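# Lift ring off stake, lay it flat in blue tray

## Task

Remove the ring from the stake and set it down so that it rests flat on the bottom of the blue tray.

## Robot and tools

Robot: two arms, left_arm and right_arm, facing each other across a table. left_arm's base is at (+0.110, +0.456, +0.105) m and right_arm's at (-0.009, -0.456, +0.142) m, so left_arm sits on the +y side. These names do not match left or right in the pictures. Each arm has six joints plus a parallel gripper. Its fingers point along the gripper's +x axis and close along its y axis. end_effector_position is the point midway between the fingers, 3 to 4 cm behind the tips. Only the outer 1.5 cm of each finger's inner face is flat.

Frames: the scene frame has its origin at the table's centre, +z up, and the table top at z = +0.020 m. Reported hand positions (m), quaternions (wxyz) and velocities (m/s, rad/s) use the scene frame. Commanded offsets are instead expressed along the axes of each arm's current Hand target.

Command row, shared by execute_actions and move: one list of 14 numbers covering both arms, each in [-1, 1]. The first 7 are left_arm's dx, dy, dz, rx, ry, rz, opening, and the next 7 are right_arm's in the same order. dx to dz are an offset of the gripper's target from its Hand target, not a place. rx, ry, rz together form one rotation-vector offset. The scale is 1.0 = 0.6 m or 180 degrees. Sending six zeros re-requests the current Hand target. The opening is absolute, not an offset: +1 is fully open (0.080 m) and -1 is closed. Empty fingers touch at about -0.78. Going from open to shut takes at least about 0.6 s. Every call commands the gripper, so to keep one unchanged, resend its present value. A 0 there means half open.

execute_actions(actions, cameras): actions is a list of actions. Each action is a table of up to 15 rows, one per 1/30 s step. If fewer rows are given, the last one is held for the remaining steps. Every row counts from the Hand target as it stood when that action began, not from the previous row. Repeating an action therefore moves the arm again. cameras is a list of names (cam_left_wrist, cam_right_wrist, or ["all"]). Pictures come back only when requested or when actions is empty.

move(target, speed, blend, opening_speed, grip_force, blocking, cameras): drives straight paths to target, which is either one 14-number row or a list of up to 15 rows. All rows are offsets from the same starting Hand targets. speed is the top speed in m/s, from 0.002 to 4.3 (default 0.25); rotation is capped at twice that in rad/s. speed can be one number or one per target. blend is a corner-rounding radius in m, with 0 meaning stop at each point. opening_speed is how fast the commanded opening changes per second on the -1..1 scale, at least 0.2. grip_force is the per-pad force limit in N, from 8 to 34, given once or per arm; it persists. blocking=false returns after about 0.5 s while motion continues. A move lasts at most 10 s. It ignores obstacles and the other arm, and faster moves overshoot and strike harder. The result adds a move: line giving the ending (done, off_target, moving, held, blocked, fault) and any limits (paced = clipped, held = withheld). blocked means the gripper stopped far from its goal, usually against something, and now holds there.

wait(seconds 0 to 10): lets time pass, and a running move continues. stop(): brakes a running move. zoom_image(camera, region [x0, y0, x1, y1] in pixels, at most 504 by 504): enlarges part of the latest image from cam_left_wrist or cam_right_wrist (each 672x504). read_manual(section="licences"): shows URDF licence text only. finished_scene(scene): ends the scene for good. The goal must already hold without help from the robot.

Results: per-arm end_effector_position, quaternion and velocities. Velocities are omitted when joints read "within noise". Results also give Hand target (the last command after clipping, which the next offsets start from), Tool commands, and grip_measured (opening on the command scale, possibly about 2 mm off; under firm grip it reads a little narrower than the part). grip_effort_n is motor effort, negative when closing; it is not pad force. Results also list joint positions (gripper last, in m), joint torques, and external torque estimates. Wrist depth gives 7x7 cells of distance in mm per camera, with "-" for no data. Action calls also list step positions.

Control notes: each step, the commanded orientation is limited to 32 degrees away from the measured one. Grippers often stop short or sag, especially far out. After each move, check position and tilt, then send the remaining gap as an offset. Tiny moves may go astray. To grip, command about 0.08 below the grip_measured value at first contact. To stop pressing on something, command the target back beyond the gripper.

Avoid the following. Letting the arms, grippers or wrist cameras strike or squeeze each other can fail the scene. Do not drop the ring, release it while it moves, slam, or push hard. Nothing may fall or be left off the table. Contact with a camera cable counts as touching. Do not route paths close to an arm's own base. Contact torque reaching a joint limit (waist 18.2, shoulder 22.5, elbow 22.4, wrist pitch 5.92, wrist yaw 5.9, wrist roll 5.54 N m) stops that arm for 10 s. Sending a far target in one step can trigger an over-speed fault. Holding loads or stretching out heats motors: a MOTOR HOT line appears at 50 °C, and at 95 °C the arm halts. Loose objects may occasionally get nudged.

Each tool is called after "Emit:" as name(argument=value, ...), one argument or row to a line, values as JSON.

## Session

Emit:
execute_actions(
  actions=[],
)

Scene clock: 0.00 s.
left_arm: end_effector_position=(+0.1296, +0.0732, +0.1827) grip_measured=+1.000 grip_effort_n=n/a end_effector_quat_wxyz=(+0.719, +0.265, +0.523, -0.374) | right_arm: end_effector_position=(+0.0205, -0.2084, +0.3210) grip_measured=+1.000 grip_effort_n=n/a end_effector_quat_wxyz=(+0.681, -0.418, +0.302, +0.521)
Joint positions: left_arm=[-0.018 1.818 1.282 -0.771 -0.178 -0.616 0.08] | right_arm=[0.075 1.087 0.962 -0.968 0.31 0.035 0.08]
Joint velocities: within noise
Joint torques (N m): no reading
External joint torques (N m): no reading
Heat: left arm: hottest wrist yaw 35 °C (+0.0 °C/min); right arm: hottest wrist yaw 32 °C (+0.0 °C/min).
Wrist depth (mm): cam_left_wrist=[220 221 224 225 222 221 228 / 222 224 226 222 223 224 225 / 224 225 227 223 223 226 228 / 226 227 229 225 225 227 226 / 228 228 231 232 - 93 215 / - 93 233 236 236 87 - / - 232 236 237 237 240 -] | cam_right_wrist=[347 365 383 405 448 466 1839 / 334 355 370 395 440 459 1741 / 331 348 367 388 427 447 1629 / 324 341 361 387 412 437 1584 / 321 338 355 376 402 422 1531 / - 81 347 369 393 98 75 / - - 340 361 381 399 78]
Hand target: left_arm +0.1297, +0.0732, +0.1826; +0.719, +0.265, +0.523, -0.374 | right_arm +0.0205, -0.2079, +0.3228; +0.682, -0.415, +0.300, +0.521
Tool commands: left_gripper/opening=+1.0 right_gripper/opening=+1.0

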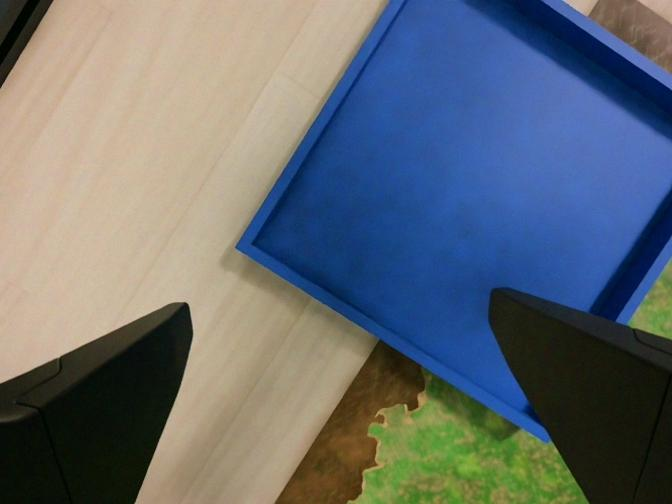

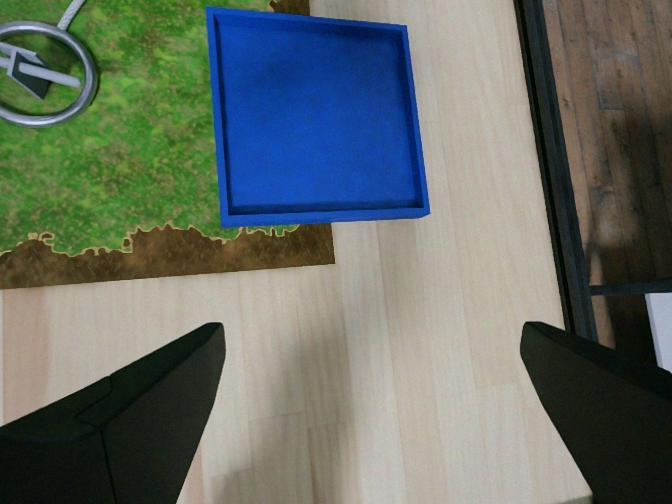

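Emit:
zoom_image(
  camera="cam_right_wrist",
  region=[0, 0, 240, 180],
)

Scaled by 2.100 from the camera's 672x504 image, which has a finer 960x720 frame.

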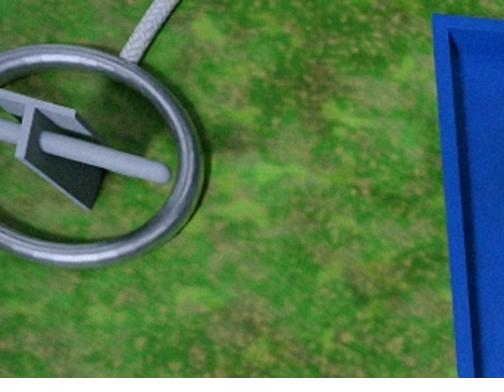

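Emit:
move(
  target=[0,0,0,0,0,0,1,-0.05,0.19,0.117,0,0,0,1],
  cameras=["all"],
)

Emit:
zoom_image(
  camera="cam_right_wrist",
  region=[150, 0, 500, 260],
)

Scene clock: 12.40 s.
left_arm: end_effector_position=(+0.1296, +0.0732, +0.1827) grip_measured=+1.000 grip_effort_n=-2.1 end_effector_quat_wxyz=(+0.719, +0.265, +0.523, -0.374) | right_arm: end_effector_position=(-0.0977, -0.1498, +0.3495) grip_measured=+1.000 grip_effort_n=1.6 end_effector_quat_wxyz=(+0.679, -0.420, +0.301, +0.521)
Joint positions: left_arm=[-0.018 1.818 1.282 -0.771 -0.178 -0.616 0.08] | right_arm=[0.509 1.495 1.385 -1.155 0.476 0.464 0.08]
Joint torques (N m): left_arm=[0.06 -7.23 5.44 0.67 -0.19 0.01] | right_arm=[0.17 -6.42 6.5 0.45 0.5 0.31]
External joint torques (N m): left_arm=[0.16 0.65 -0.59 -0.11 -0.05 0] | right_arm=[0.19 -1.03 0.6 -0.32 0.21 0.29]
Heat: left arm: hottest wrist yaw 35 °C (+0.0 °C/min); right arm: hottest wrist pitch 32 °C (+4.8 °C/min).
Wrist depth (mm): cam_left_wrist=[222 220 223 225 220 222 227 / 222 223 225 224 222 222 224 / 224 226 227 223 224 227 227 / 226 228 229 - 227 228 228 / 227 228 231 233 228 93 221 / - 93 232 234 236 87 - / - 234 236 237 238 241 -] | cam_right_wrist=[367 389 417 447 479 250 1768 / 357 381 403 422 468 503 1741 / 355 368 397 427 - 495 1715 / 346 367 385 410 433 480 505 / 340 357 384 402 430 467 499 / - 81 374 399 421 98 75 / - - 364 391 418 434 78]
Hand target: left_arm +0.1297, +0.0732, +0.1826; +0.719, +0.265, +0.523, -0.374 | right_arm -0.0989, -0.1473, +0.3526; +0.682, -0.415, +0.300, +0.521
Off the commanded pose: left_arm 0.000 m, 0 deg | right_arm 0.004 m, 1 deg.
move: done
camera_calibration:
cam_right_wrist: T_world_to_cam=[[0.961728, -0.110088, 0.250919, 0.00173087], [-0.0713447, -0.984762, -0.158601, -0.0658097], [0.264555, 0.134629, -0.954927, 0.456247], [0, 0, 0, 1]] pos_world=[-0.127062, -0.12604, 0.424811]

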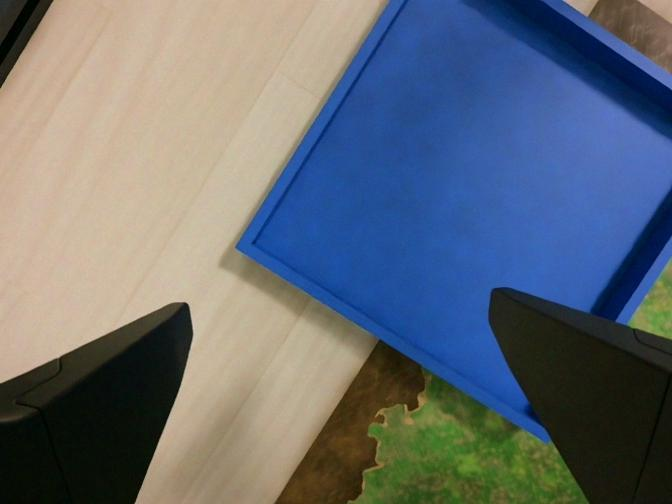

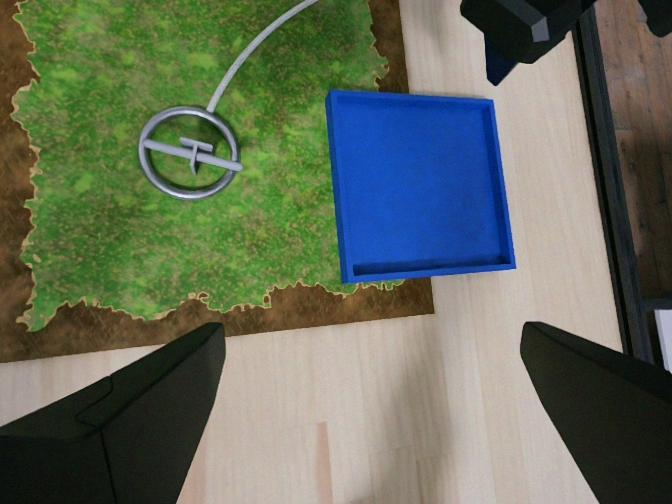

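Scaled by 1.440 from the camera's 672x504 image, which has a finer 960x720 frame.

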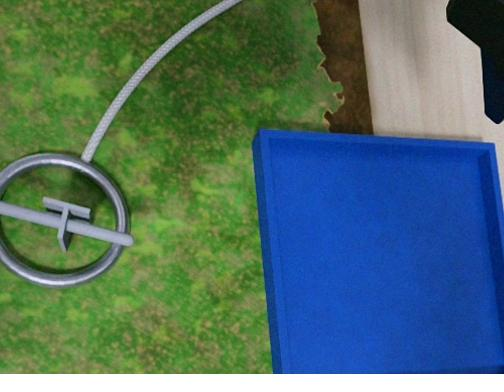

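Emit:
move(
  target=[-0.264,0.163,-0.156,0,0,0,1,0.332,0.2,0.055,0.548,0.191,-0.08,-0.33],
  cameras=["all"],
)

Emit:
zoom_image(
  camera="cam_right_wrist",
  region=[150, 150, 550, 504],
)

Scene clock: 70.83 s.
left_arm: end_effector_position=(+0.1303, +0.2442, +0.2983) grip_measured=+1.000 grip_effort_n=-2.1 end_effector_quat_wxyz=(+0.716, +0.270, +0.527, -0.370) | right_arm: end_effector_position=(-0.1594, -0.0152, +0.1711) grip_measured=-0.326 grip_effort_n=-17.9 end_effector_quat_wxyz=(+0.703, +0.085, +0.701, -0.086)
Joint positions: left_arm=[-0.031 1.152 1.143 -1.315 -0.18 -0.628 0.08] | right_arm=[0.339 2.407 2.035 -1.202 0.003 2.143 0.02]
Joint torques (N m): left_arm=[-0.25 -3.23 6.75 0.47 -0.32 -0.14] | right_arm=[-0.23 -12.61 5.72 0.02 -0.18 0.3]
External joint torques (N m): left_arm=[-0.25 -0.44 0.74 -0.28 -0.17 -0.14] | right_arm=[-0.28 -1.69 0.32 -0.22 -0.22 0.3]
Heat: left arm: hottest wrist yaw 35 °C (+0.0 °C/min); right arm: hottest elbow 38 °C (+7.0 °C/min).
Wrist depth (mm): cam_left_wrist=[1164 339 340 341 340 332 344 / 1164 345 340 343 347 342 343 / 346 346 347 349 349 353 356 / 346 348 349 350 353 355 359 / 349 349 352 354 356 93 361 / - 93 353 359 360 87 - / - 82 316 363 363 - -] | cam_right_wrist=[173 174 177 179 182 184 188 / 182 183 184 188 190 193 196 / 188 190 192 195 199 203 206 / 199 201 200 205 211 214 219 / 210 212 213 217 219 226 230 / 223 222 65 232 85 235 245 / - - - 247 - - -]
Hand target: left_arm +0.1301, +0.2434, +0.3028; +0.719, +0.265, +0.523, -0.374 | right_arm -0.1600, -0.0128, +0.1700; +0.701, +0.089, +0.702, -0.090
Off the commanded pose: left_arm 0.005 m, 1 deg | right_arm 0.003 m, 1 deg.
move: done
camera_calibration:
cam_left_wrist: T_world_to_cam=[[-0.838775, -0.541285, 0.058878, 0.226892], [-0.543245, 0.839241, -0.0236357, -0.0926025], [-0.0366192, -0.0518103, -0.997985, 0.394422], [0, 0, 0, 1]] pos_world=[0.154449, 0.220964, 0.37808]
cam_right_wrist: T_world_to_cam=[[-0.249079, -0.968483, 0.000208378, -0.0425075], [-0.914618, 0.235296, 0.3288, -0.165254], [-0.318486, 0.0817065, -0.9444, 0.188508], [0, 0, 0, 1]] pos_world=[-0.101695, -0.0176865, 0.232371]

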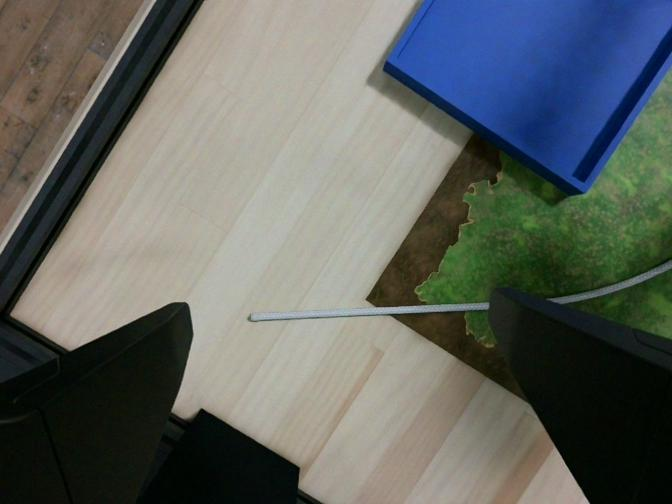

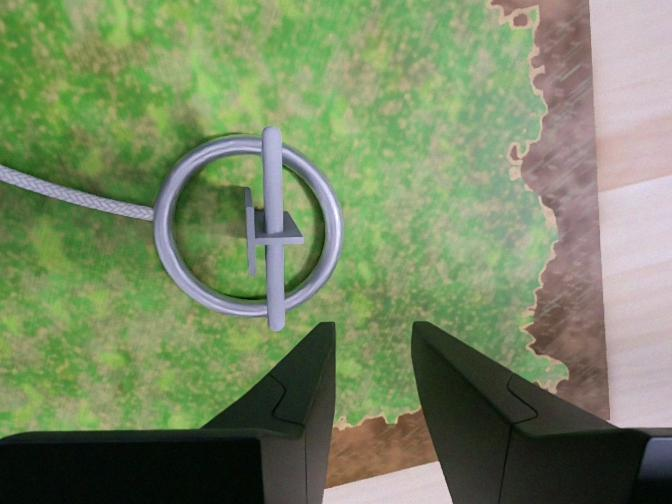

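Scaled by 1.260 from the camera's 672x504 image, which has a finer 960x720 frame.

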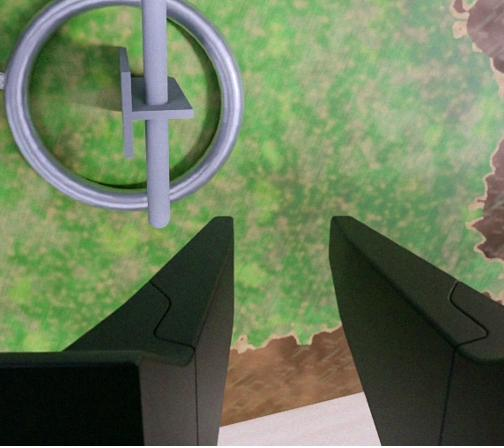

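Emit:
move(
  target=[0,0,0,0,0,0,1,0.12,0.005,-0.004,0,0,0.056,-0.4],
  cameras=["cam_right_wrist"],
)

Emit:
zoom_image(
  camera="cam_right_wrist",
  region=[150, 100, 500, 450],
)

Scene clock: 91.17 s.
left_arm: end_effector_position=(+0.1303, +0.2442, +0.2983) grip_measured=+1.000 grip_effort_n=-1.6 end_effector_quat_wxyz=(+0.716, +0.270, +0.527, -0.370) | right_arm: end_effector_position=(-0.1627, -0.0087, +0.0966) grip_measured=-0.396 grip_effort_n=-17.9 end_effector_quat_wxyz=(+0.705, +0.146, +0.694, -0.027)
Joint positions: left_arm=[-0.031 1.152 1.143 -1.315 -0.18 -0.628 0.08] | right_arm=[0.37 2.403 1.705 -0.731 0.092 2.169 0.017]
Joint torques (N m): left_arm=[-0.27 -3.24 6.74 0.46 -0.32 -0.13] | right_arm=[0 -14.3 3.35 0.31 0.31 0.28]
External joint torques (N m): left_arm=[-0.28 -0.39 0.71 -0.27 -0.17 -0.13] | right_arm=[-0.09 -3.67 -1.79 -0.17 0.22 0.29]
Heat: left arm: hottest elbow 37 °C (+6.1 °C/min); right arm: hottest shoulder 38 °C (+9.1 °C/min).
Wrist depth (mm): cam_left_wrist=[1153 339 338 342 341 342 - / 1158 339 342 345 350 357 343 / 340 344 346 348 351 352 354 / 345 348 348 350 356 356 357 / 349 348 351 356 356 93 360 / - 93 358 358 358 87 - / - 271 314 360 364 - -] | cam_right_wrist=[121 118 116 113 110 108 106 / 127 125 120 118 115 113 111 / 134 131 83 122 122 118 116 / 142 136 91 129 128 125 121 / 151 146 87 130 133 132 128 / 160 156 76 144 82 136 135 / - - - 156 91 - -]
Hand target: left_arm +0.1301, +0.2433, +0.3028; +0.719, +0.265, +0.523, -0.374 | right_arm -0.1618, -0.0093, +0.0981; +0.706, +0.150, +0.691, -0.027
Off the commanded pose: left_arm 0.005 m, 1 deg | right_arm 0.002 m, 1 deg.
move: done
camera_calibration:
cam_right_wrist: T_world_to_cam=[[-0.248257, -0.953712, -0.16971, -0.0202811], [-0.925135, 0.181481, 0.333452, -0.147837], [-0.287218, 0.239787, -0.927366, 0.121377], [0, 0, 0, 1]] pos_world=[-0.106942, -0.0216174, 0.158416]
Images, in order (width x height): cam_right_wrist 672x504.

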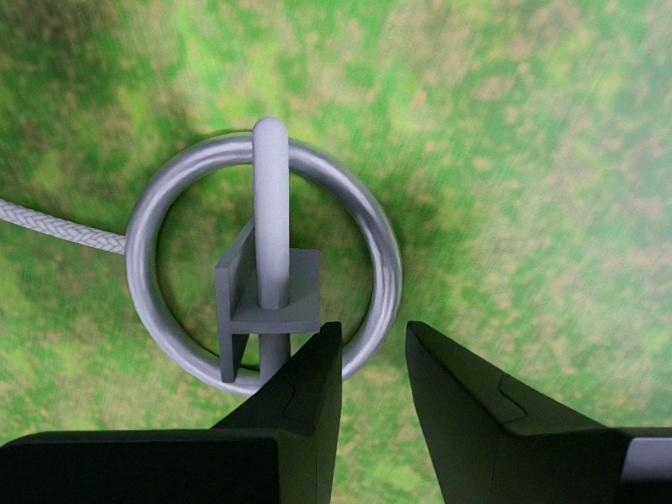

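Scaled by 1.440 from the camera's 672x504 image, which has a finer 960x720 frame.

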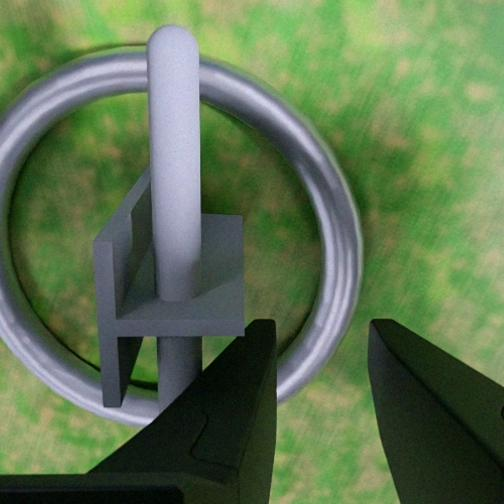

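Emit:
move(
  target=[
    [0,0,0,0,0,0,1,-0.002,-0.0105,0.008,0,0,0.067,-0.4],
    [0,0,0,0,0,0,1,0.063,-0.022,0.008,0,0,0.067,-0.4],
  ],
  speed=[0.1,0.04],
  cameras=["cam_right_wrist"],
)

Emit:
zoom_image(
  camera="cam_right_wrist",
  region=[150, 150, 550, 500],
)

Scene clock: 118.40 s.
left_arm: end_effector_position=(+0.1303, +0.2442, +0.2983) grip_measured=+1.000 grip_effort_n=-2.1 end_effector_quat_wxyz=(+0.716, +0.270, +0.527, -0.370) | right_arm: end_effector_position=(-0.1626, -0.0096, +0.0792) grip_measured=-0.397 grip_effort_n=-12.8 end_effector_quat_wxyz=(+0.696, +0.232, +0.676, +0.060)
Joint positions: left_arm=[-0.031 1.152 1.143 -1.315 -0.18 -0.628 0.08] | right_arm=[0.414 2.322 1.403 -0.3 0.23 2.183 0.017]
Joint torques (N m): left_arm=[-0.26 -3.23 6.77 0.46 -0.31 -0.14] | right_arm=[-0.21 -7.44 2.75 1.24 0.13 0.22]
External joint torques (N m): left_arm=[-0.24 -0.41 0.72 -0.29 -0.17 -0.15] | right_arm=[-0.19 2.47 -2.14 0.43 -0.04 0.24]
Heat: left arm: hottest elbow 39 °C (+7.1 °C/min); right arm: hottest shoulder 42 °C (+13.1 °C/min).
Wrist depth (mm): cam_left_wrist=[1164 340 339 342 339 - 342 / 1164 339 345 345 346 341 346 / 346 344 347 349 349 353 355 / 348 345 349 351 355 354 358 / 346 347 352 356 356 93 359 / - 93 356 359 358 86 - / - 82 312 360 364 - -] | cam_right_wrist=[134 125 114 105 97 91 84 / 143 135 120 109 102 94 88 / 153 142 - 111 107 99 92 / 168 154 - 120 108 103 97 / 182 169 78 122 115 109 101 / 200 181 76 126 88 111 106 / - - - 145 137 - -]
Hand target: left_arm +0.1301, +0.2433, +0.3028; +0.719, +0.265, +0.523, -0.374 | right_arm -0.1587, -0.0167, +0.0586; +0.705, +0.222, +0.672, +0.047
Off the commanded pose: left_arm 0.005 m, 1 deg | right_arm 0.022 m, 2 deg.
move: off_target (right_arm)
camera_calibration:
cam_right_wrist: T_world_to_cam=[[-0.23891, -0.882148, -0.405877, -0.00317005], [-0.938817, 0.10305, 0.328638, -0.144325], [-0.248082, 0.459559, -0.852796, 0.108022], [0, 0, 0, 1]] pos_world=[-0.109454, -0.0375664, 0.138265]
Images, in order (width x height): cam_right_wrist 672x504.

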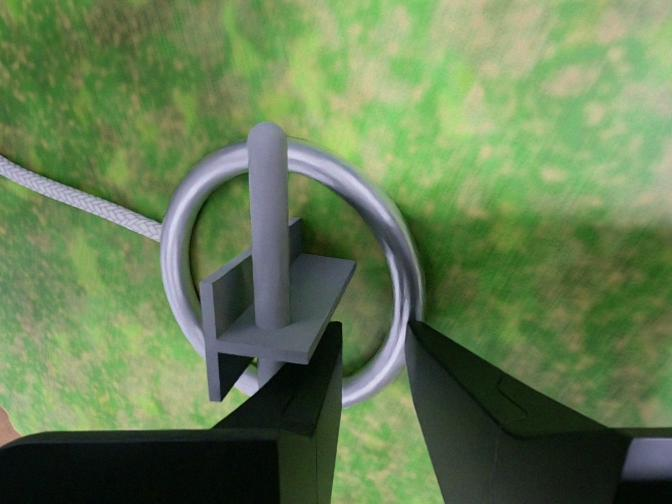

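Scaled by 1.260 from the camera's 672x504 image, which has a finer 960x720 frame.

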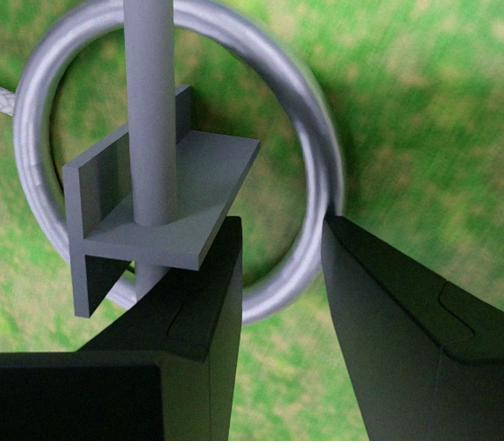

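Emit:
move(
  target=[0,0,0,0,0,0,1,-0.09,0,0,0,0,0,-0.4],
  cameras=["cam_right_wrist"],
  speed=0.1,
)

Emit:
zoom_image(
  camera="cam_right_wrist",
  region=[150, 100, 500, 450],
)

Scene clock: 126.60 s.
left_arm: end_effector_position=(+0.1303, +0.2442, +0.2983) grip_measured=+1.000 grip_effort_n=-2.1 end_effector_quat_wxyz=(+0.716, +0.270, +0.527, -0.370) | right_arm: end_effector_position=(-0.1641, -0.0359, +0.1047) grip_measured=-0.397 grip_effort_n=-12.8 end_effector_quat_wxyz=(+0.706, +0.216, +0.673, +0.046)
Joint positions: left_arm=[-0.031 1.152 1.143 -1.315 -0.18 -0.628 0.08] | right_arm=[0.441 2.214 1.349 -0.406 0.233 2.211 0.017]
Joint torques (N m): left_arm=[-0.24 -3.23 6.75 0.46 -0.31 -0.14] | right_arm=[0.12 -13.54 3.26 0.37 0.38 0.27]
External joint torques (N m): left_arm=[-0.24 -0.35 0.72 -0.27 -0.16 -0.14] | right_arm=[0.12 -4.26 -1.62 -0.33 0.21 0.29]
Heat: left arm: hottest elbow 40 °C (+7.0 °C/min); right arm: hottest shoulder 40 °C (+11.1 °C/min).
Wrist depth (mm): cam_left_wrist=[1158 335 339 340 341 345 338 / 1170 341 343 348 347 351 347 / 348 345 346 348 352 350 354 / 346 347 347 349 353 355 359 / 347 350 351 358 356 93 359 / - 93 355 358 359 87 - / - 82 313 360 362 - -] | cam_right_wrist=[158 148 137 128 119 112 106 / 167 156 143 134 125 116 111 / 177 167 144 137 130 121 114 / 190 172 134 148 138 127 119 / 206 190 162 152 141 134 124 / 222 202 70 159 76 136 129 / - - - 170 91 - -]
Hand target: left_arm +0.1301, +0.2433, +0.3028; +0.719, +0.265, +0.523, -0.374 | right_arm -0.1638, -0.0364, +0.1086; +0.705, +0.222, +0.672, +0.047
Off the commanded pose: left_arm 0.005 m, 1 deg | right_arm 0.004 m, 1 deg.
move: done
camera_calibration:
cam_right_wrist: T_world_to_cam=[[-0.234223, -0.899298, -0.369327, -0.0199997], [-0.942827, 0.117471, 0.311893, -0.14989], [-0.237099, 0.421264, -0.875398, 0.144257], [0, 0, 0, 1]] pos_world=[-0.111801, -0.0611479, 0.165645]
Images, in order (width x height): cam_right_wrist 672x504.

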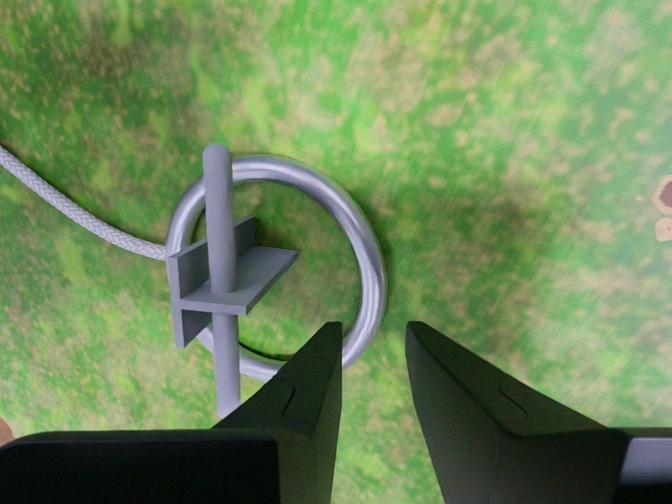

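Scaled by 1.440 from the camera's 672x504 image, which has a finer 960x720 frame.

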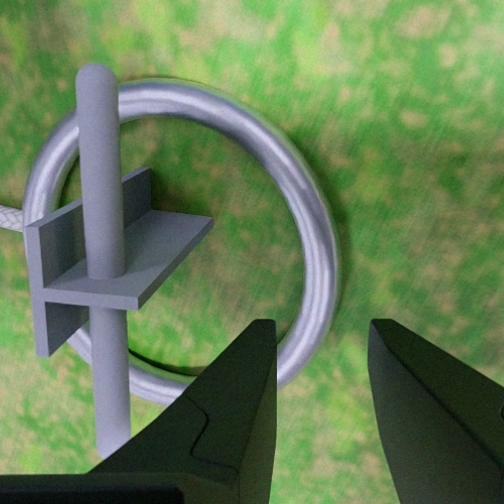

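Emit:
move(
  target=[0,0,0,0,0,0,1,0.084,-0.002,0,0,0,0,-0.4],
  cameras=["cam_right_wrist"],
  speed=0.05,
)

Emit:
zoom_image(
  camera="cam_right_wrist",
  region=[150, 150, 500, 500],
)

Scene clock: 137.03 s.
left_arm: end_effector_position=(+0.1303, +0.2442, +0.2983) grip_measured=+1.000 grip_effort_n=-2.1 end_effector_quat_wxyz=(+0.716, +0.270, +0.527, -0.370) | right_arm: end_effector_position=(-0.1620, -0.0185, +0.0722) grip_measured=-0.397 grip_effort_n=-12.8 end_effector_quat_wxyz=(+0.701, +0.228, +0.674, +0.051)
Joint positions: left_arm=[-0.031 1.152 1.143 -1.315 -0.18 -0.628 0.08] | right_arm=[0.421 2.324 1.379 -0.298 0.233 2.198 0.017]
Joint torques (N m): left_arm=[-0.24 -3.23 6.72 0.46 -0.32 -0.14] | right_arm=[-0.59 -8.8 4.35 0.83 0.07 -0.23]
External joint torques (N m): left_arm=[-0.23 -0.39 0.7 -0.27 -0.17 -0.14] | right_arm=[-0.51 0.99 -0.36 0.08 -0.11 -0.21]
Heat: left arm: hottest elbow 40 °C (+5.1 °C/min); right arm: hottest shoulder 40 °C (+6.1 °C/min).
Wrist depth (mm): cam_left_wrist=[1189 335 339 342 353 329 342 / 1170 341 344 345 350 - 347 / 343 344 344 348 346 353 355 / 347 346 349 354 354 360 359 / 346 348 351 354 355 93 359 / - 93 355 358 358 86 - / - 82 322 362 365 - -] | cam_right_wrist=[123 115 106 98 90 85 80 / 131 121 111 103 95 88 82 / 140 134 111 106 101 92 86 / 150 141 120 114 105 97 90 / 165 79 85 118 107 103 94 / 179 78 70 114 88 105 99 / - - - 133 126 - -]
Hand target: left_arm +0.1301, +0.2433, +0.3028; +0.719, +0.265, +0.523, -0.374 | right_arm -0.1593, -0.0190, +0.0614; +0.705, +0.222, +0.672, +0.047
Off the commanded pose: left_arm 0.005 m, 1 deg | right_arm 0.011 m, 1 deg.
move: off_target (right_arm)
camera_calibration:
cam_right_wrist: T_world_to_cam=[[-0.243371, -0.888066, -0.390012, -0.0157457], [-0.939837, 0.116526, 0.321135, -0.140019], [-0.239743, 0.444703, -0.862996, 0.108097], [0, 0, 0, 1]] pos_world=[-0.109511, -0.0457384, 0.132111]
Images, in order (width x height): cam_right_wrist 672x504.

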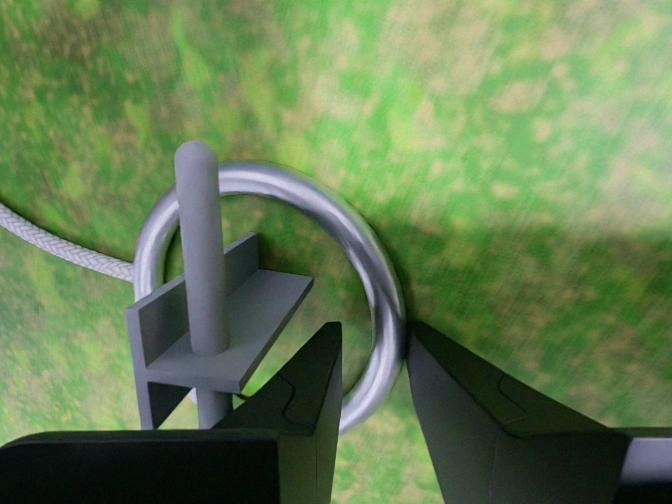

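Scaled by 1.440 from the camera's 672x504 image, which has a finer 960x720 frame.

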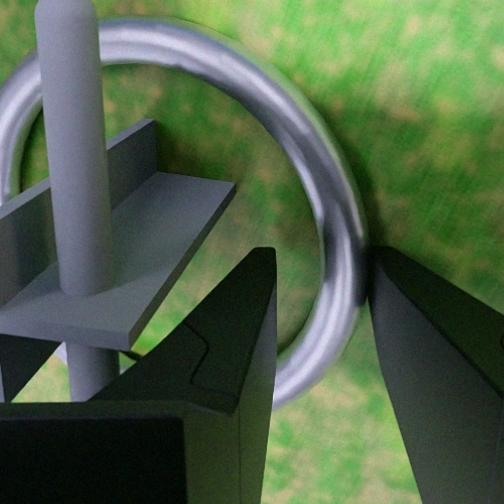

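Emit:
move(
  target=[0,0,0,0,0,0,1,-0.012,0,0,0,0,0,-0.75],
  cameras=["cam_right_wrist"],
  grip_force=12,
  opening_speed=0.4,
)

Emit:
zoom_image(
  camera="cam_right_wrist",
  region=[150, 150, 500, 500],
)

Scene clock: 149.07 s.
left_arm: end_effector_position=(+0.1303, +0.2442, +0.2983) grip_measured=+1.000 grip_effort_n=-2.1 end_effector_quat_wxyz=(+0.716, +0.270, +0.527, -0.370) | right_arm: end_effector_position=(-0.1626, -0.0203, +0.0717) grip_measured=-0.603 grip_effort_n=-38.4 end_effector_quat_wxyz=(+0.702, +0.225, +0.674, +0.050)
Joint positions: left_arm=[-0.031 1.152 1.143 -1.315 -0.18 -0.628 0.08] | right_arm=[0.424 2.324 1.379 -0.305 0.232 2.198 0.008]
Joint torques (N m): left_arm=[-0.27 -3.22 6.72 0.46 -0.32 -0.14] | right_arm=[-0.45 -11.51 3.5 0.31 0.13 -0.08]
External joint torques (N m): left_arm=[-0.27 -0.42 0.7 -0.28 -0.17 -0.14] | right_arm=[-0.45 -1.65 -1.29 -0.45 -0.04 -0.06]
Heat: left arm: hottest elbow 41 °C (+4.1 °C/min); right arm: hottest shoulder 39 °C (+1.0 °C/min).
Wrist depth (mm): cam_left_wrist=[1183 336 340 343 339 - 338 / 1176 339 345 345 349 345 350 / 347 345 343 349 350 355 355 / 345 345 348 351 353 355 356 / 348 348 353 356 359 93 356 / - 93 355 359 358 87 - / - 82 324 362 364 - -] | cam_right_wrist=[121 113 104 97 89 84 79 / 128 120 110 101 94 88 81 / 137 - 111 105 101 92 85 / 145 - 117 107 105 96 89 / - 77 90 108 105 102 93 / - 81 82 111 84 104 98 / - - - 131 78 - -]
Hand target: left_arm +0.1301, +0.2433, +0.3028; +0.719, +0.265, +0.523, -0.374 | right_arm -0.1600, -0.0217, +0.0681; +0.705, +0.222, +0.672, +0.047
Off the commanded pose: left_arm 0.005 m, 1 deg | right_arm 0.005 m, 1 deg.
grip_force (N): 12, 12
move: done
camera_calibration:
cam_right_wrist: T_world_to_cam=[[-0.239963, -0.891338, -0.384623, -0.0175818], [-0.940956, 0.1161, 0.317999, -0.140189], [-0.238789, 0.438221, -0.866569, 0.10856], [0, 0, 0, 1]] pos_world=[-0.110208, -0.0469685, 0.131892]
Images, in order (width x height): cam_right_wrist 672x504.

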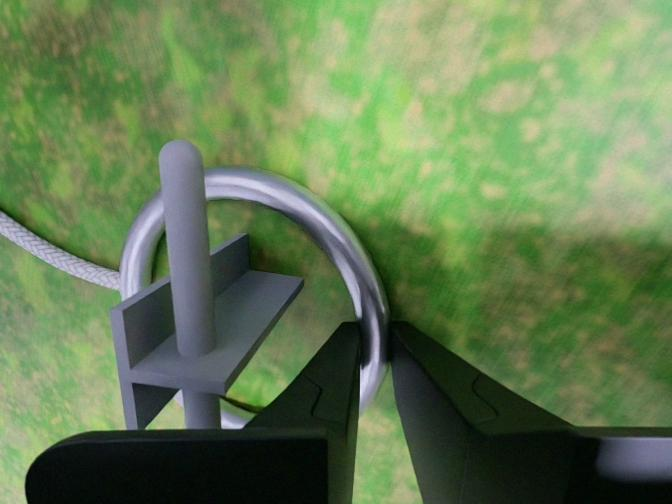

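Scaled by 1.440 from the camera's 672x504 image, which has a finer 960x720 frame.

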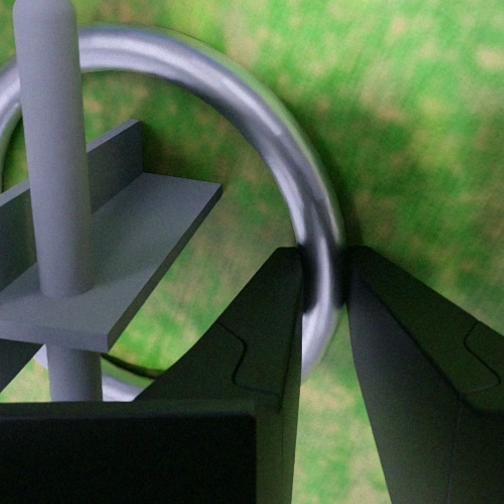

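Emit:
move(
  target=[
    [0,0,0,0,0,0,1,0,0,0,0,0,0,-0.8],
    [0,0,0,0,0,0,1,-0.0186,0.0056,-0.02,0,0,0,-0.8],
  ],
  cameras=["cam_right_wrist"],
  grip_force=30,
  speed=0.06,
)

Emit:
zoom_image(
  camera="cam_right_wrist",
  region=[50, 100, 500, 500],
)

Scene clock: 171.87 s.
left_arm: end_effector_position=(+0.1303, +0.2442, +0.2983) grip_measured=+1.000 grip_effort_n=-2.1 end_effector_quat_wxyz=(+0.716, +0.270, +0.527, -0.370) | right_arm: end_effector_position=(-0.1701, -0.0238, +0.0759) grip_measured=-0.640 grip_effort_n=-75.1 end_effector_quat_wxyz=(+0.707, +0.214, +0.672, +0.044)
Joint positions: left_arm=[-0.031 1.152 1.143 -1.315 -0.18 -0.628 0.08] | right_arm=[0.442 2.324 1.41 -0.364 0.232 2.213 0.006]
Joint torques (N m): left_arm=[-0.25 -3.23 6.73 0.46 -0.31 -0.14] | right_arm=[0.17 -12.6 5.02 0.34 0.4 0.25]
External joint torques (N m): left_arm=[-0.25 -0.34 0.73 -0.24 -0.16 -0.14] | right_arm=[0.18 -2.8 0.24 -0.37 0.22 0.26]
Heat: left arm: hottest elbow 41 °C (+2.0 °C/min); right arm: hottest shoulder 41 °C (-1.0 °C/min).
Wrist depth (mm): cam_left_wrist=[1147 332 339 341 343 334 343 / 1170 341 341 345 348 337 353 / 342 345 346 350 353 353 358 / 345 347 347 351 354 356 358 / 348 349 354 355 357 93 358 / - 93 356 358 361 86 - / - 271 309 362 362 - -] | cam_right_wrist=[122 115 107 100 93 88 82 / 129 119 112 104 97 91 85 / 137 72 113 108 103 95 89 / - 76 118 110 108 99 94 / - 77 127 109 111 105 97 / 174 84 138 111 83 108 101 / - - - 133 77 - -]
Hand target: left_arm +0.1301, +0.2433, +0.3028; +0.719, +0.265, +0.523, -0.374 | right_arm -0.1720, -0.0198, +0.0797; +0.705, +0.222, +0.672, +0.047
Off the commanded pose: left_arm 0.005 m, 1 deg | right_arm 0.006 m, 1 deg.
grip_force (N): 30, 30
move: done
camera_calibration:
cam_right_wrist: T_world_to_cam=[[-0.233935, -0.901466, -0.364188, -0.0216061], [-0.943398, 0.119885, 0.309239, -0.147777], [-0.235108, 0.415916, -0.878486, 0.113034], [0, 0, 0, 1]] pos_world=[-0.117892, -0.0487734, 0.137128]
Images, in order (width x height): cam_right_wrist 672x504.

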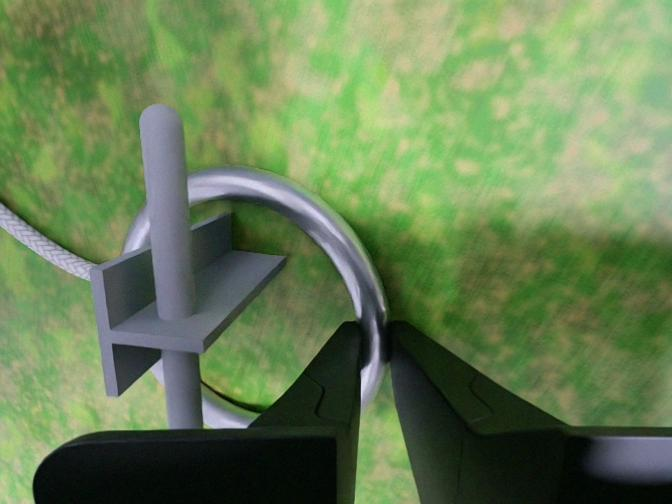

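Scaled by 1.120 from the camera's 672x504 image, which has a finer 960x720 frame.

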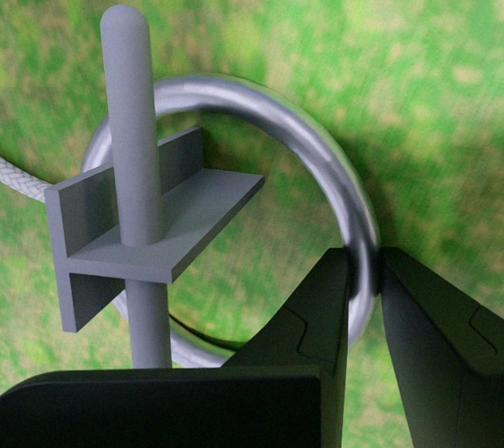

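Emit:
move(
  target=[0,0,0,0,0,0,1,-0.0165,0.0143,0.0243,0.073,0.181,0,-0.8],
  cameras=["cam_right_wrist"],
  speed=0.08,
)

Emit:
zoom_image(
  camera="cam_right_wrist",
  region=[50, 100, 500, 500],
)

Scene clock: 184.83 s.
left_arm: end_effector_position=(+0.1303, +0.2442, +0.2983) grip_measured=+1.000 grip_effort_n=-2.1 end_effector_quat_wxyz=(+0.716, +0.270, +0.527, -0.370) | right_arm: end_effector_position=(-0.1540, -0.0198, +0.0864) grip_measured=-0.640 grip_effort_n=-75.1 end_effector_quat_wxyz=(+0.467, +0.277, +0.839, +0.029)
Joint positions: left_arm=[-0.031 1.152 1.143 -1.315 -0.18 -0.628 0.08] | right_arm=[0.235 2.213 1.052 0.229 -0.295 2.27 0.006]
Joint torques (N m): left_arm=[-0.22 -3.22 6.75 0.46 -0.32 -0.14] | right_arm=[0.12 -12.79 2.89 1.18 -0.62 0.24]
External joint torques (N m): left_arm=[-0.22 -0.38 0.78 -0.25 -0.18 -0.14] | right_arm=[0.12 -4.07 -1.43 0.02 -0.5 0.25]
Heat: left arm: hottest elbow 42 °C (+2.0 °C/min); right arm: hottest shoulder 43 °C (+3.0 °C/min).
Wrist depth (mm): cam_left_wrist=[1183 332 338 343 325 340 343 / 1176 342 341 345 346 350 353 / 343 348 345 349 351 353 354 / 345 347 349 352 355 358 358 / 349 346 352 355 357 93 359 / - 93 358 356 358 87 - / - 78 310 361 367 - -] | cam_right_wrist=[- 84 78 74 69 66 62 / 106 98 92 85 81 75 70 / 133 114 103 99 93 86 80 / - 136 110 107 114 103 96 / 269 - 92 105 136 127 116 / 438 84 - - 83 155 145 / - - - - 77 - -]
Hand target: left_arm +0.1301, +0.2433, +0.3028; +0.719, +0.265, +0.523, -0.374 | right_arm -0.1567, -0.0193, +0.0921; +0.459, +0.278, +0.843, +0.031
Off the commanded pose: left_arm 0.005 m, 1 deg | right_arm 0.006 m, 1 deg.
grip_force (N): 30, 30
move: done
camera_calibration:
cam_right_wrist: T_world_to_cam=[[-0.445953, -0.842264, -0.30285, -0.0471827], [-0.614153, 0.0418088, 0.788079, -0.128535], [-0.651108, 0.537442, -0.535923, 0.0331706], [0, 0, 0, 1]] pos_world=[-0.0783836, -0.0521936, 0.104783]
Images, in order (width x height): cam_right_wrist 672x504.

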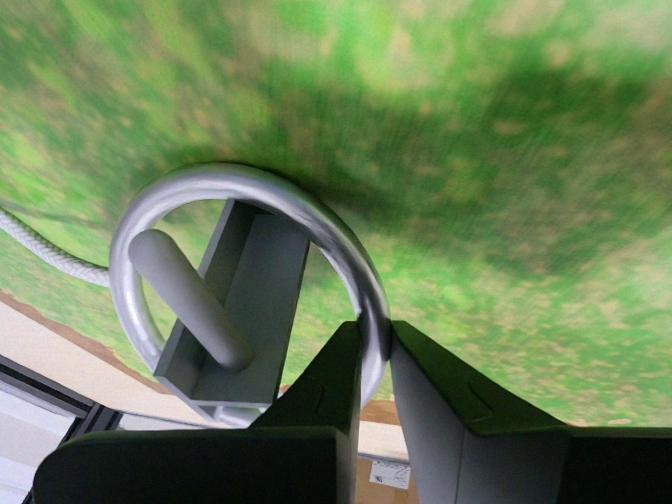

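Scaled by 1.120 from the camera's 672x504 image, which has a finer 960x720 frame.

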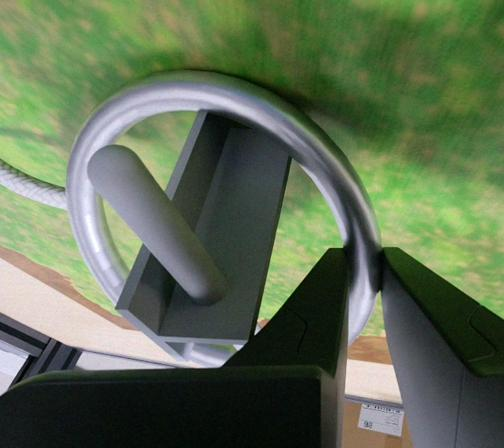

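Emit:
move(
  target=[0,0,0,0,0,0,1,-0.0123,0.005,0.0062,0.042,0.103,0,-0.8],
  cameras=["cam_right_wrist"],
  speed=0.08,
)

Emit:
zoom_image(
  camera="cam_right_wrist",
  region=[50, 100, 500, 500],
)

Scene clock: 200.60 s.
left_arm: end_effector_position=(+0.1303, +0.2442, +0.2983) grip_measured=+1.000 grip_effort_n=-1.6 end_effector_quat_wxyz=(+0.716, +0.270, +0.527, -0.370) | right_arm: end_effector_position=(-0.1417, -0.0210, +0.0917) grip_measured=-0.640 grip_effort_n=-75.1 end_effector_quat_wxyz=(+0.309, +0.308, +0.900, +0.013)
Joint positions: left_arm=[-0.031 1.152 1.143 -1.315 -0.18 -0.628 0.08] | right_arm=[0.121 2.28 0.917 0.646 -0.586 2.433 0.006]
Joint torques (N m): left_arm=[-0.24 -3.2 6.73 0.46 -0.32 -0.14] | right_arm=[0.97 -11.06 2.93 1.75 -1.14 0.14]
External joint torques (N m): left_arm=[-0.25 -0.38 0.74 -0.26 -0.17 -0.14] | right_arm=[0.92 -2.56 -0.73 0.41 -0.93 0.16]
Heat: left arm: hottest elbow 42 °C (+2.0 °C/min); right arm: hottest shoulder 41 °C (+2.0 °C/min).
Wrist depth (mm): cam_left_wrist=[1158 336 338 342 340 331 - / 1170 342 342 344 347 - 356 / 1328 340 347 344 350 353 355 / 346 347 348 350 355 356 358 / 350 348 354 356 355 93 360 / - 93 356 359 359 87 - / - 271 325 362 363 - -] | cam_right_wrist=[- 68 - - 59 58 - / - 87 79 78 73 70 64 / 145 109 99 99 97 90 78 / 213 161 110 105 147 124 111 / - 67 97 101 224 211 188 / - - 98 81 83 287 1303 / - - - - 77 - -]
Hand target: left_arm +0.1301, +0.2433, +0.3028; +0.719, +0.265, +0.523, -0.374 | right_arm -0.1494, -0.0212, +0.0965; +0.298, +0.299, +0.906, +0.020
Off the commanded pose: left_arm 0.005 m, 1 deg | right_arm 0.009 m, 2 deg.
grip_force (N): 30, 30
move: off_target (right_arm)
camera_calibration:
cam_right_wrist: T_world_to_cam=[[-0.551856, -0.807628, -0.207829, -0.0641811], [-0.321667, -0.0237822, 0.946554, -0.0995789], [-0.769406, 0.589213, -0.246663, 0.00244734], [0, 0, 0, 1]] pos_world=[-0.0655669, -0.0556446, 0.0815218]
Images, in order (width x height): cam_right_wrist 672x504.

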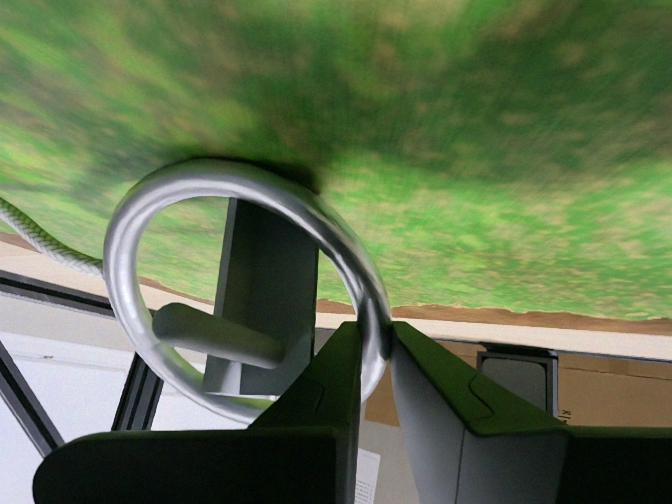

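Scaled by 1.120 from the camera's 672x504 image, which has a finer 960x720 frame.

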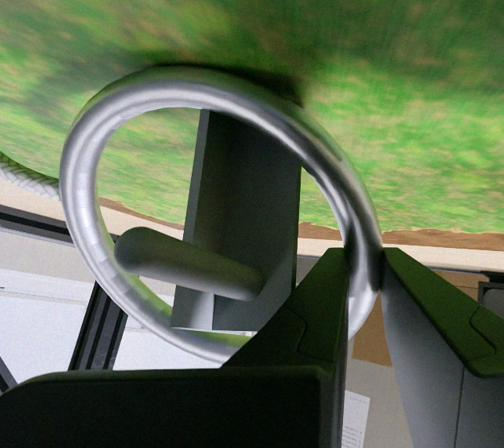

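Emit:
move(
  target=[0,0,0,0,0,0,1,-0.147,0.058,0.094,0,0,0,-0.8],
  cameras=["cam_right_wrist"],
  speed=0.08,
)

Scene clock: 210.57 s.
left_arm: end_effector_position=(+0.1303, +0.2442, +0.2983) grip_measured=+1.000 grip_effort_n=-1.6 end_effector_quat_wxyz=(+0.716, +0.270, +0.527, -0.370) | right_arm: end_effector_position=(-0.0429, -0.0524, +0.0952) grip_measured=-0.640 grip_effort_n=-75.1 end_effector_quat_wxyz=(+0.302, +0.299, +0.905, +0.005)
Joint positions: left_arm=[-0.031 1.152 1.143 -1.315 -0.18 -0.628 0.08] | right_arm=[-0.182 2.206 0.846 0.437 -0.819 2.145 0.006]
Joint torques (N m): left_arm=[-0.25 -3.23 6.73 0.46 -0.31 -0.14] | right_arm=[-0.18 -12.53 2.4 0.93 -0.84 -0.3]
External joint torques (N m): left_arm=[-0.24 -0.39 0.69 -0.28 -0.17 -0.14] | right_arm=[-0.15 -4.7 -1 -0.16 -0.49 -0.29]
Heat: left arm: hottest elbow 42 °C (+1.0 °C/min); right arm: hottest shoulder 41 °C (+2.0 °C/min).
Wrist depth (mm): cam_left_wrist=[1183 334 340 340 339 338 276 / 1189 341 341 346 350 347 364 / 345 341 346 350 351 350 353 / 347 346 348 350 354 354 359 / 345 350 354 355 357 93 360 / - 93 354 356 362 86 - / - 82 319 362 362 - -] | cam_right_wrist=[- 64 66 - - - - / - 81 63 - - 83 75 / - 109 100 115 112 104 97 / 208 188 225 101 170 153 142 / 471 137 445 103 299 290 245 / 1741 139 - - 83 1453 1374 / - - - - 77 - -]
Hand target: left_arm +0.1301, +0.2433, +0.3028; +0.719, +0.265, +0.523, -0.374 | right_arm -0.0430, -0.0495, +0.1043; +0.298, +0.299, +0.906, +0.020
Off the commanded pose: left_arm 0.005 m, 1 deg | right_arm 0.010 m, 2 deg.
grip_force (N): 30, 30
move: off_target (right_arm)
camera_calibration:
cam_right_wrist: T_world_to_cam=[[-0.543515, -0.819096, -0.183502, -0.0367766], [-0.30247, -0.012811, 0.953073, -0.0711425], [-0.783009, 0.573513, -0.240789, 0.0958711], [0, 0, 0, 1]] pos_world=[0.0335609, -0.0860183, 0.0841402]
Images, in order (width x height): cam_right_wrist 672x504.

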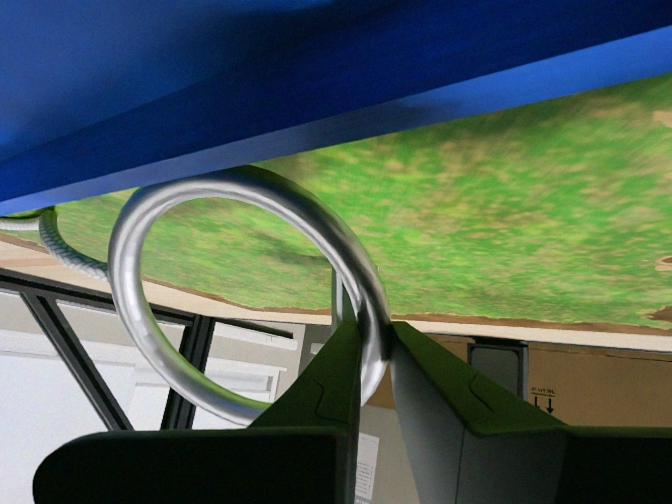

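Emit:
move(
  target=[
    [0,0,0,0,0,0,1,-0.053,0.021,-0.082,0,0,0,-0.8],
    [0,0,0,0,0,0,1,-0.1585,0.0987,0.0655,-0.117,-0.284,0,-0.8],
  ],
  cameras=["all"],
  speed=0.12,
  blend=0.02,
)

Scene clock: 225.83 s.
left_arm: end_effector_position=(+0.1303, +0.2442, +0.2983) grip_measured=+1.000 grip_effort_n=-1.6 end_effector_quat_wxyz=(+0.716, +0.270, +0.527, -0.370) | right_arm: end_effector_position=(+0.0701, -0.0649, +0.1314) grip_measured=-0.640 grip_effort_n=-75.1 end_effector_quat_wxyz=(+0.703, +0.218, +0.675, +0.042)
Joint positions: left_arm=[-0.031 1.152 1.143 -1.315 -0.18 -0.628 0.08] | right_arm=[-0.185 1.962 1.059 -0.296 0.014 1.627 0.006]
Joint torques (N m): left_arm=[-0.24 -3.22 6.74 0.46 -0.32 -0.14] | right_arm=[0.19 -9.59 5.66 0.68 0.26 -0.26]
External joint torques (N m): left_arm=[-0.22 -0.35 0.76 -0.24 -0.18 -0.14] | right_arm=[0.25 -1.73 0.63 -0.19 0.2 -0.24]
Heat: left arm: hottest elbow 43 °C (+2.0 °C/min); right arm: hottest shoulder 42 °C (+1.0 °C/min).
Wrist depth (mm): cam_left_wrist=[1176 337 341 344 334 328 340 / 1170 341 341 343 347 - 346 / 341 344 344 350 352 354 356 / 345 347 350 352 355 355 362 / 350 348 350 354 358 93 359 / - 93 358 359 360 87 - / - 82 312 366 366 - -] | cam_right_wrist=[181 166 154 148 135 131 127 / 187 179 164 154 144 137 133 / 195 181 102 162 153 143 138 / 230 124 184 100 160 150 145 / 250 139 203 103 167 160 152 / 274 252 143 - 83 162 161 / - - - - 77 - -]
Hand target: left_arm +0.1301, +0.2433, +0.3028; +0.719, +0.265, +0.523, -0.374 | right_arm +0.0712, -0.0591, +0.1349; +0.706, +0.221, +0.671, +0.050
Off the commanded pose: left_arm 0.005 m, 1 deg | right_arm 0.007 m, 1 deg.
grip_force (N): 30, 30
move: done
camera_calibration:
cam_left_wrist: T_world_to_cam=[[-0.838775, -0.541285, 0.058878, 0.226892], [-0.543245, 0.839241, -0.0236357, -0.0926025], [-0.0366192, -0.0518103, -0.997985, 0.394422], [0, 0, 0, 1]] pos_world=[0.154449, 0.220964, 0.37808]
cam_right_wrist: T_world_to_cam=[[-0.244115, -0.898422, -0.365029, 0.0188116], [-0.939291, 0.125463, 0.31936, 0.0653445], [-0.241123, 0.420829, -0.874507, 0.235616], [0, 0, 0, 1]] pos_world=[0.122782, -0.0904517, 0.192046]

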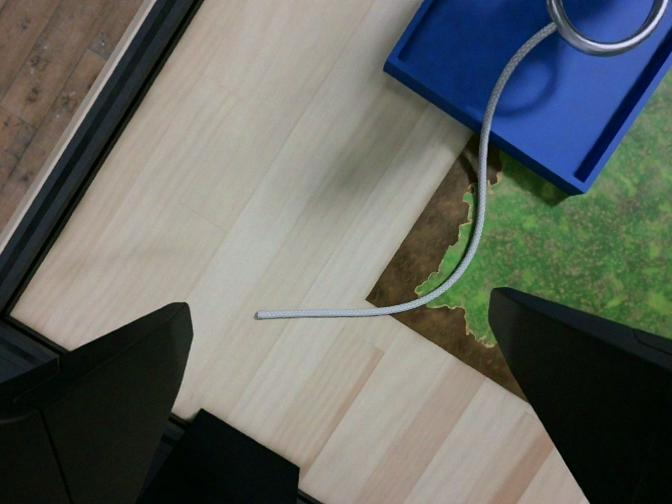

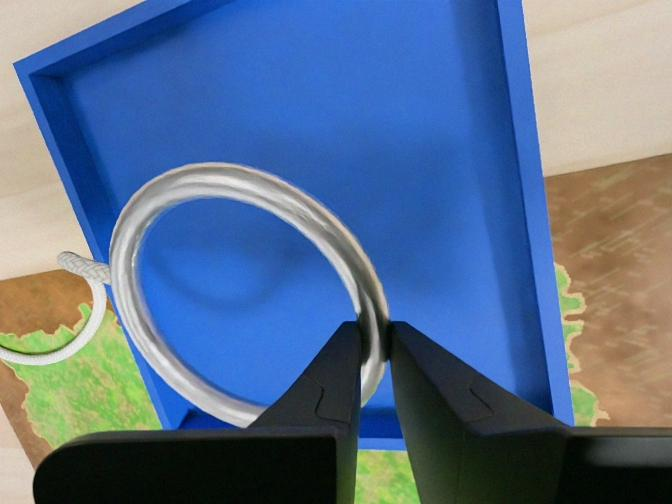

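Emit:
move(
  target=[0,0,0,0,0,0,1,0.088,-0.036,0.005,0,0,0,-0.8],
  cameras=["all"],
  speed=0.08,
)

Scene clock: 235.40 s.
left_arm: end_effector_position=(+0.1303, +0.2442, +0.2983) grip_measured=+1.000 grip_effort_n=-1.6 end_effector_quat_wxyz=(+0.716, +0.270, +0.527, -0.370) | right_arm: end_effector_position=(+0.0729, -0.0591, +0.0796) grip_measured=-0.640 grip_effort_n=-75.1 end_effector_quat_wxyz=(+0.704, +0.222, +0.673, +0.049)
Joint positions: left_arm=[-0.031 1.152 1.143 -1.315 -0.18 -0.628 0.08] | right_arm=[-0.189 2.114 1.021 -0.088 0.015 1.619 0.006]
Joint torques (N m): left_arm=[-0.25 -3.22 6.73 0.47 -0.32 -0.14] | right_arm=[-0.3 -9.88 3.06 0.87 0.13 -0.26]
External joint torques (N m): left_arm=[-0.27 -0.39 0.73 -0.26 -0.16 -0.14] | right_arm=[-0.32 -1.76 -1.23 0 0.07 -0.24]
Heat: left arm: hottest elbow 43 °C (+2.0 °C/min); right arm: hottest shoulder 40 °C (-2.0 °C/min).
Wrist depth (mm): cam_left_wrist=[1164 337 337 342 338 339 342 / 1158 341 343 345 346 343 347 / 339 346 349 350 352 350 355 / 346 347 347 354 353 358 358 / 347 350 352 357 360 93 359 / - 93 356 356 360 86 - / - 272 325 363 365 - -] | cam_right_wrist=[122 116 106 97 93 75 85 / 130 122 113 103 97 91 88 / 139 125 103 111 - 95 92 / - 129 126 110 104 - 96 / 162 142 135 109 112 105 101 / 165 162 139 113 82 - 105 / - - - - 77 - -]
Hand target: left_arm +0.1301, +0.2433, +0.3028; +0.719, +0.265, +0.523, -0.374 | right_arm +0.0743, -0.0599, +0.0779; +0.706, +0.221, +0.671, +0.050
Off the commanded pose: left_arm 0.005 m, 1 deg | right_arm 0.002 m, 0 deg.
grip_force (N): 30, 30
move: done
camera_calibration:
cam_left_wrist: T_world_to_cam=[[-0.838775, -0.541285, 0.058878, 0.226892], [-0.543245, 0.839241, -0.0236357, -0.0926025], [-0.0366192, -0.0518103, -0.997985, 0.394422], [0, 0, 0, 1]] pos_world=[0.154449, 0.220964, 0.37808]
cam_right_wrist: T_world_to_cam=[[-0.238209, -0.893647, -0.380332, 0.00678928], [-0.941848, 0.116988, 0.315016, 0.0837831], [-0.237019, 0.433254, -0.869547, 0.188475], [0, 0, 0, 1]] pos_world=[0.1252, -0.0853919, 0.140077]

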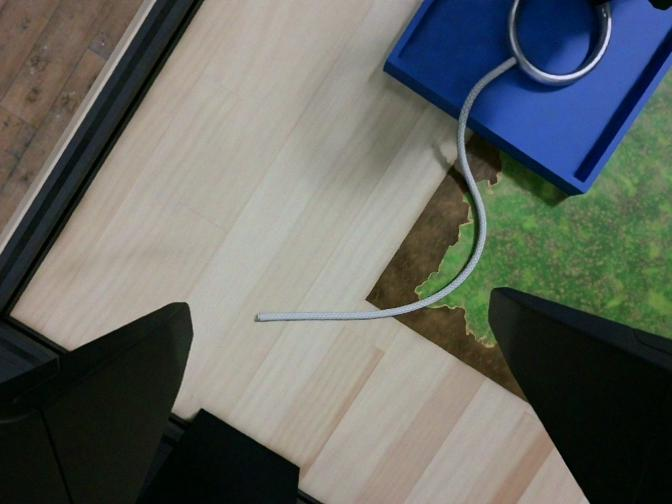

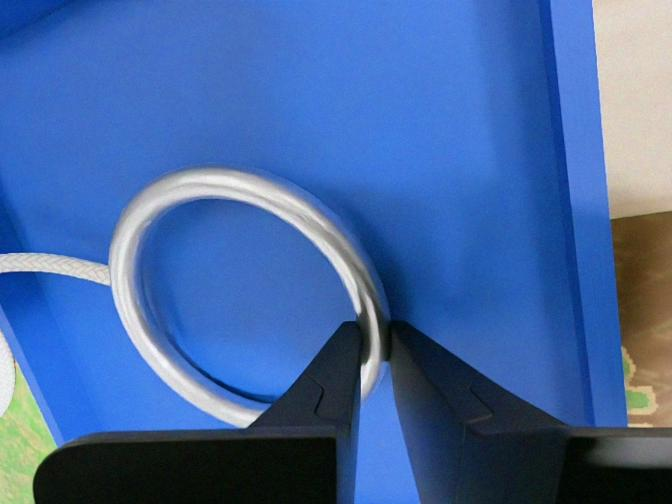

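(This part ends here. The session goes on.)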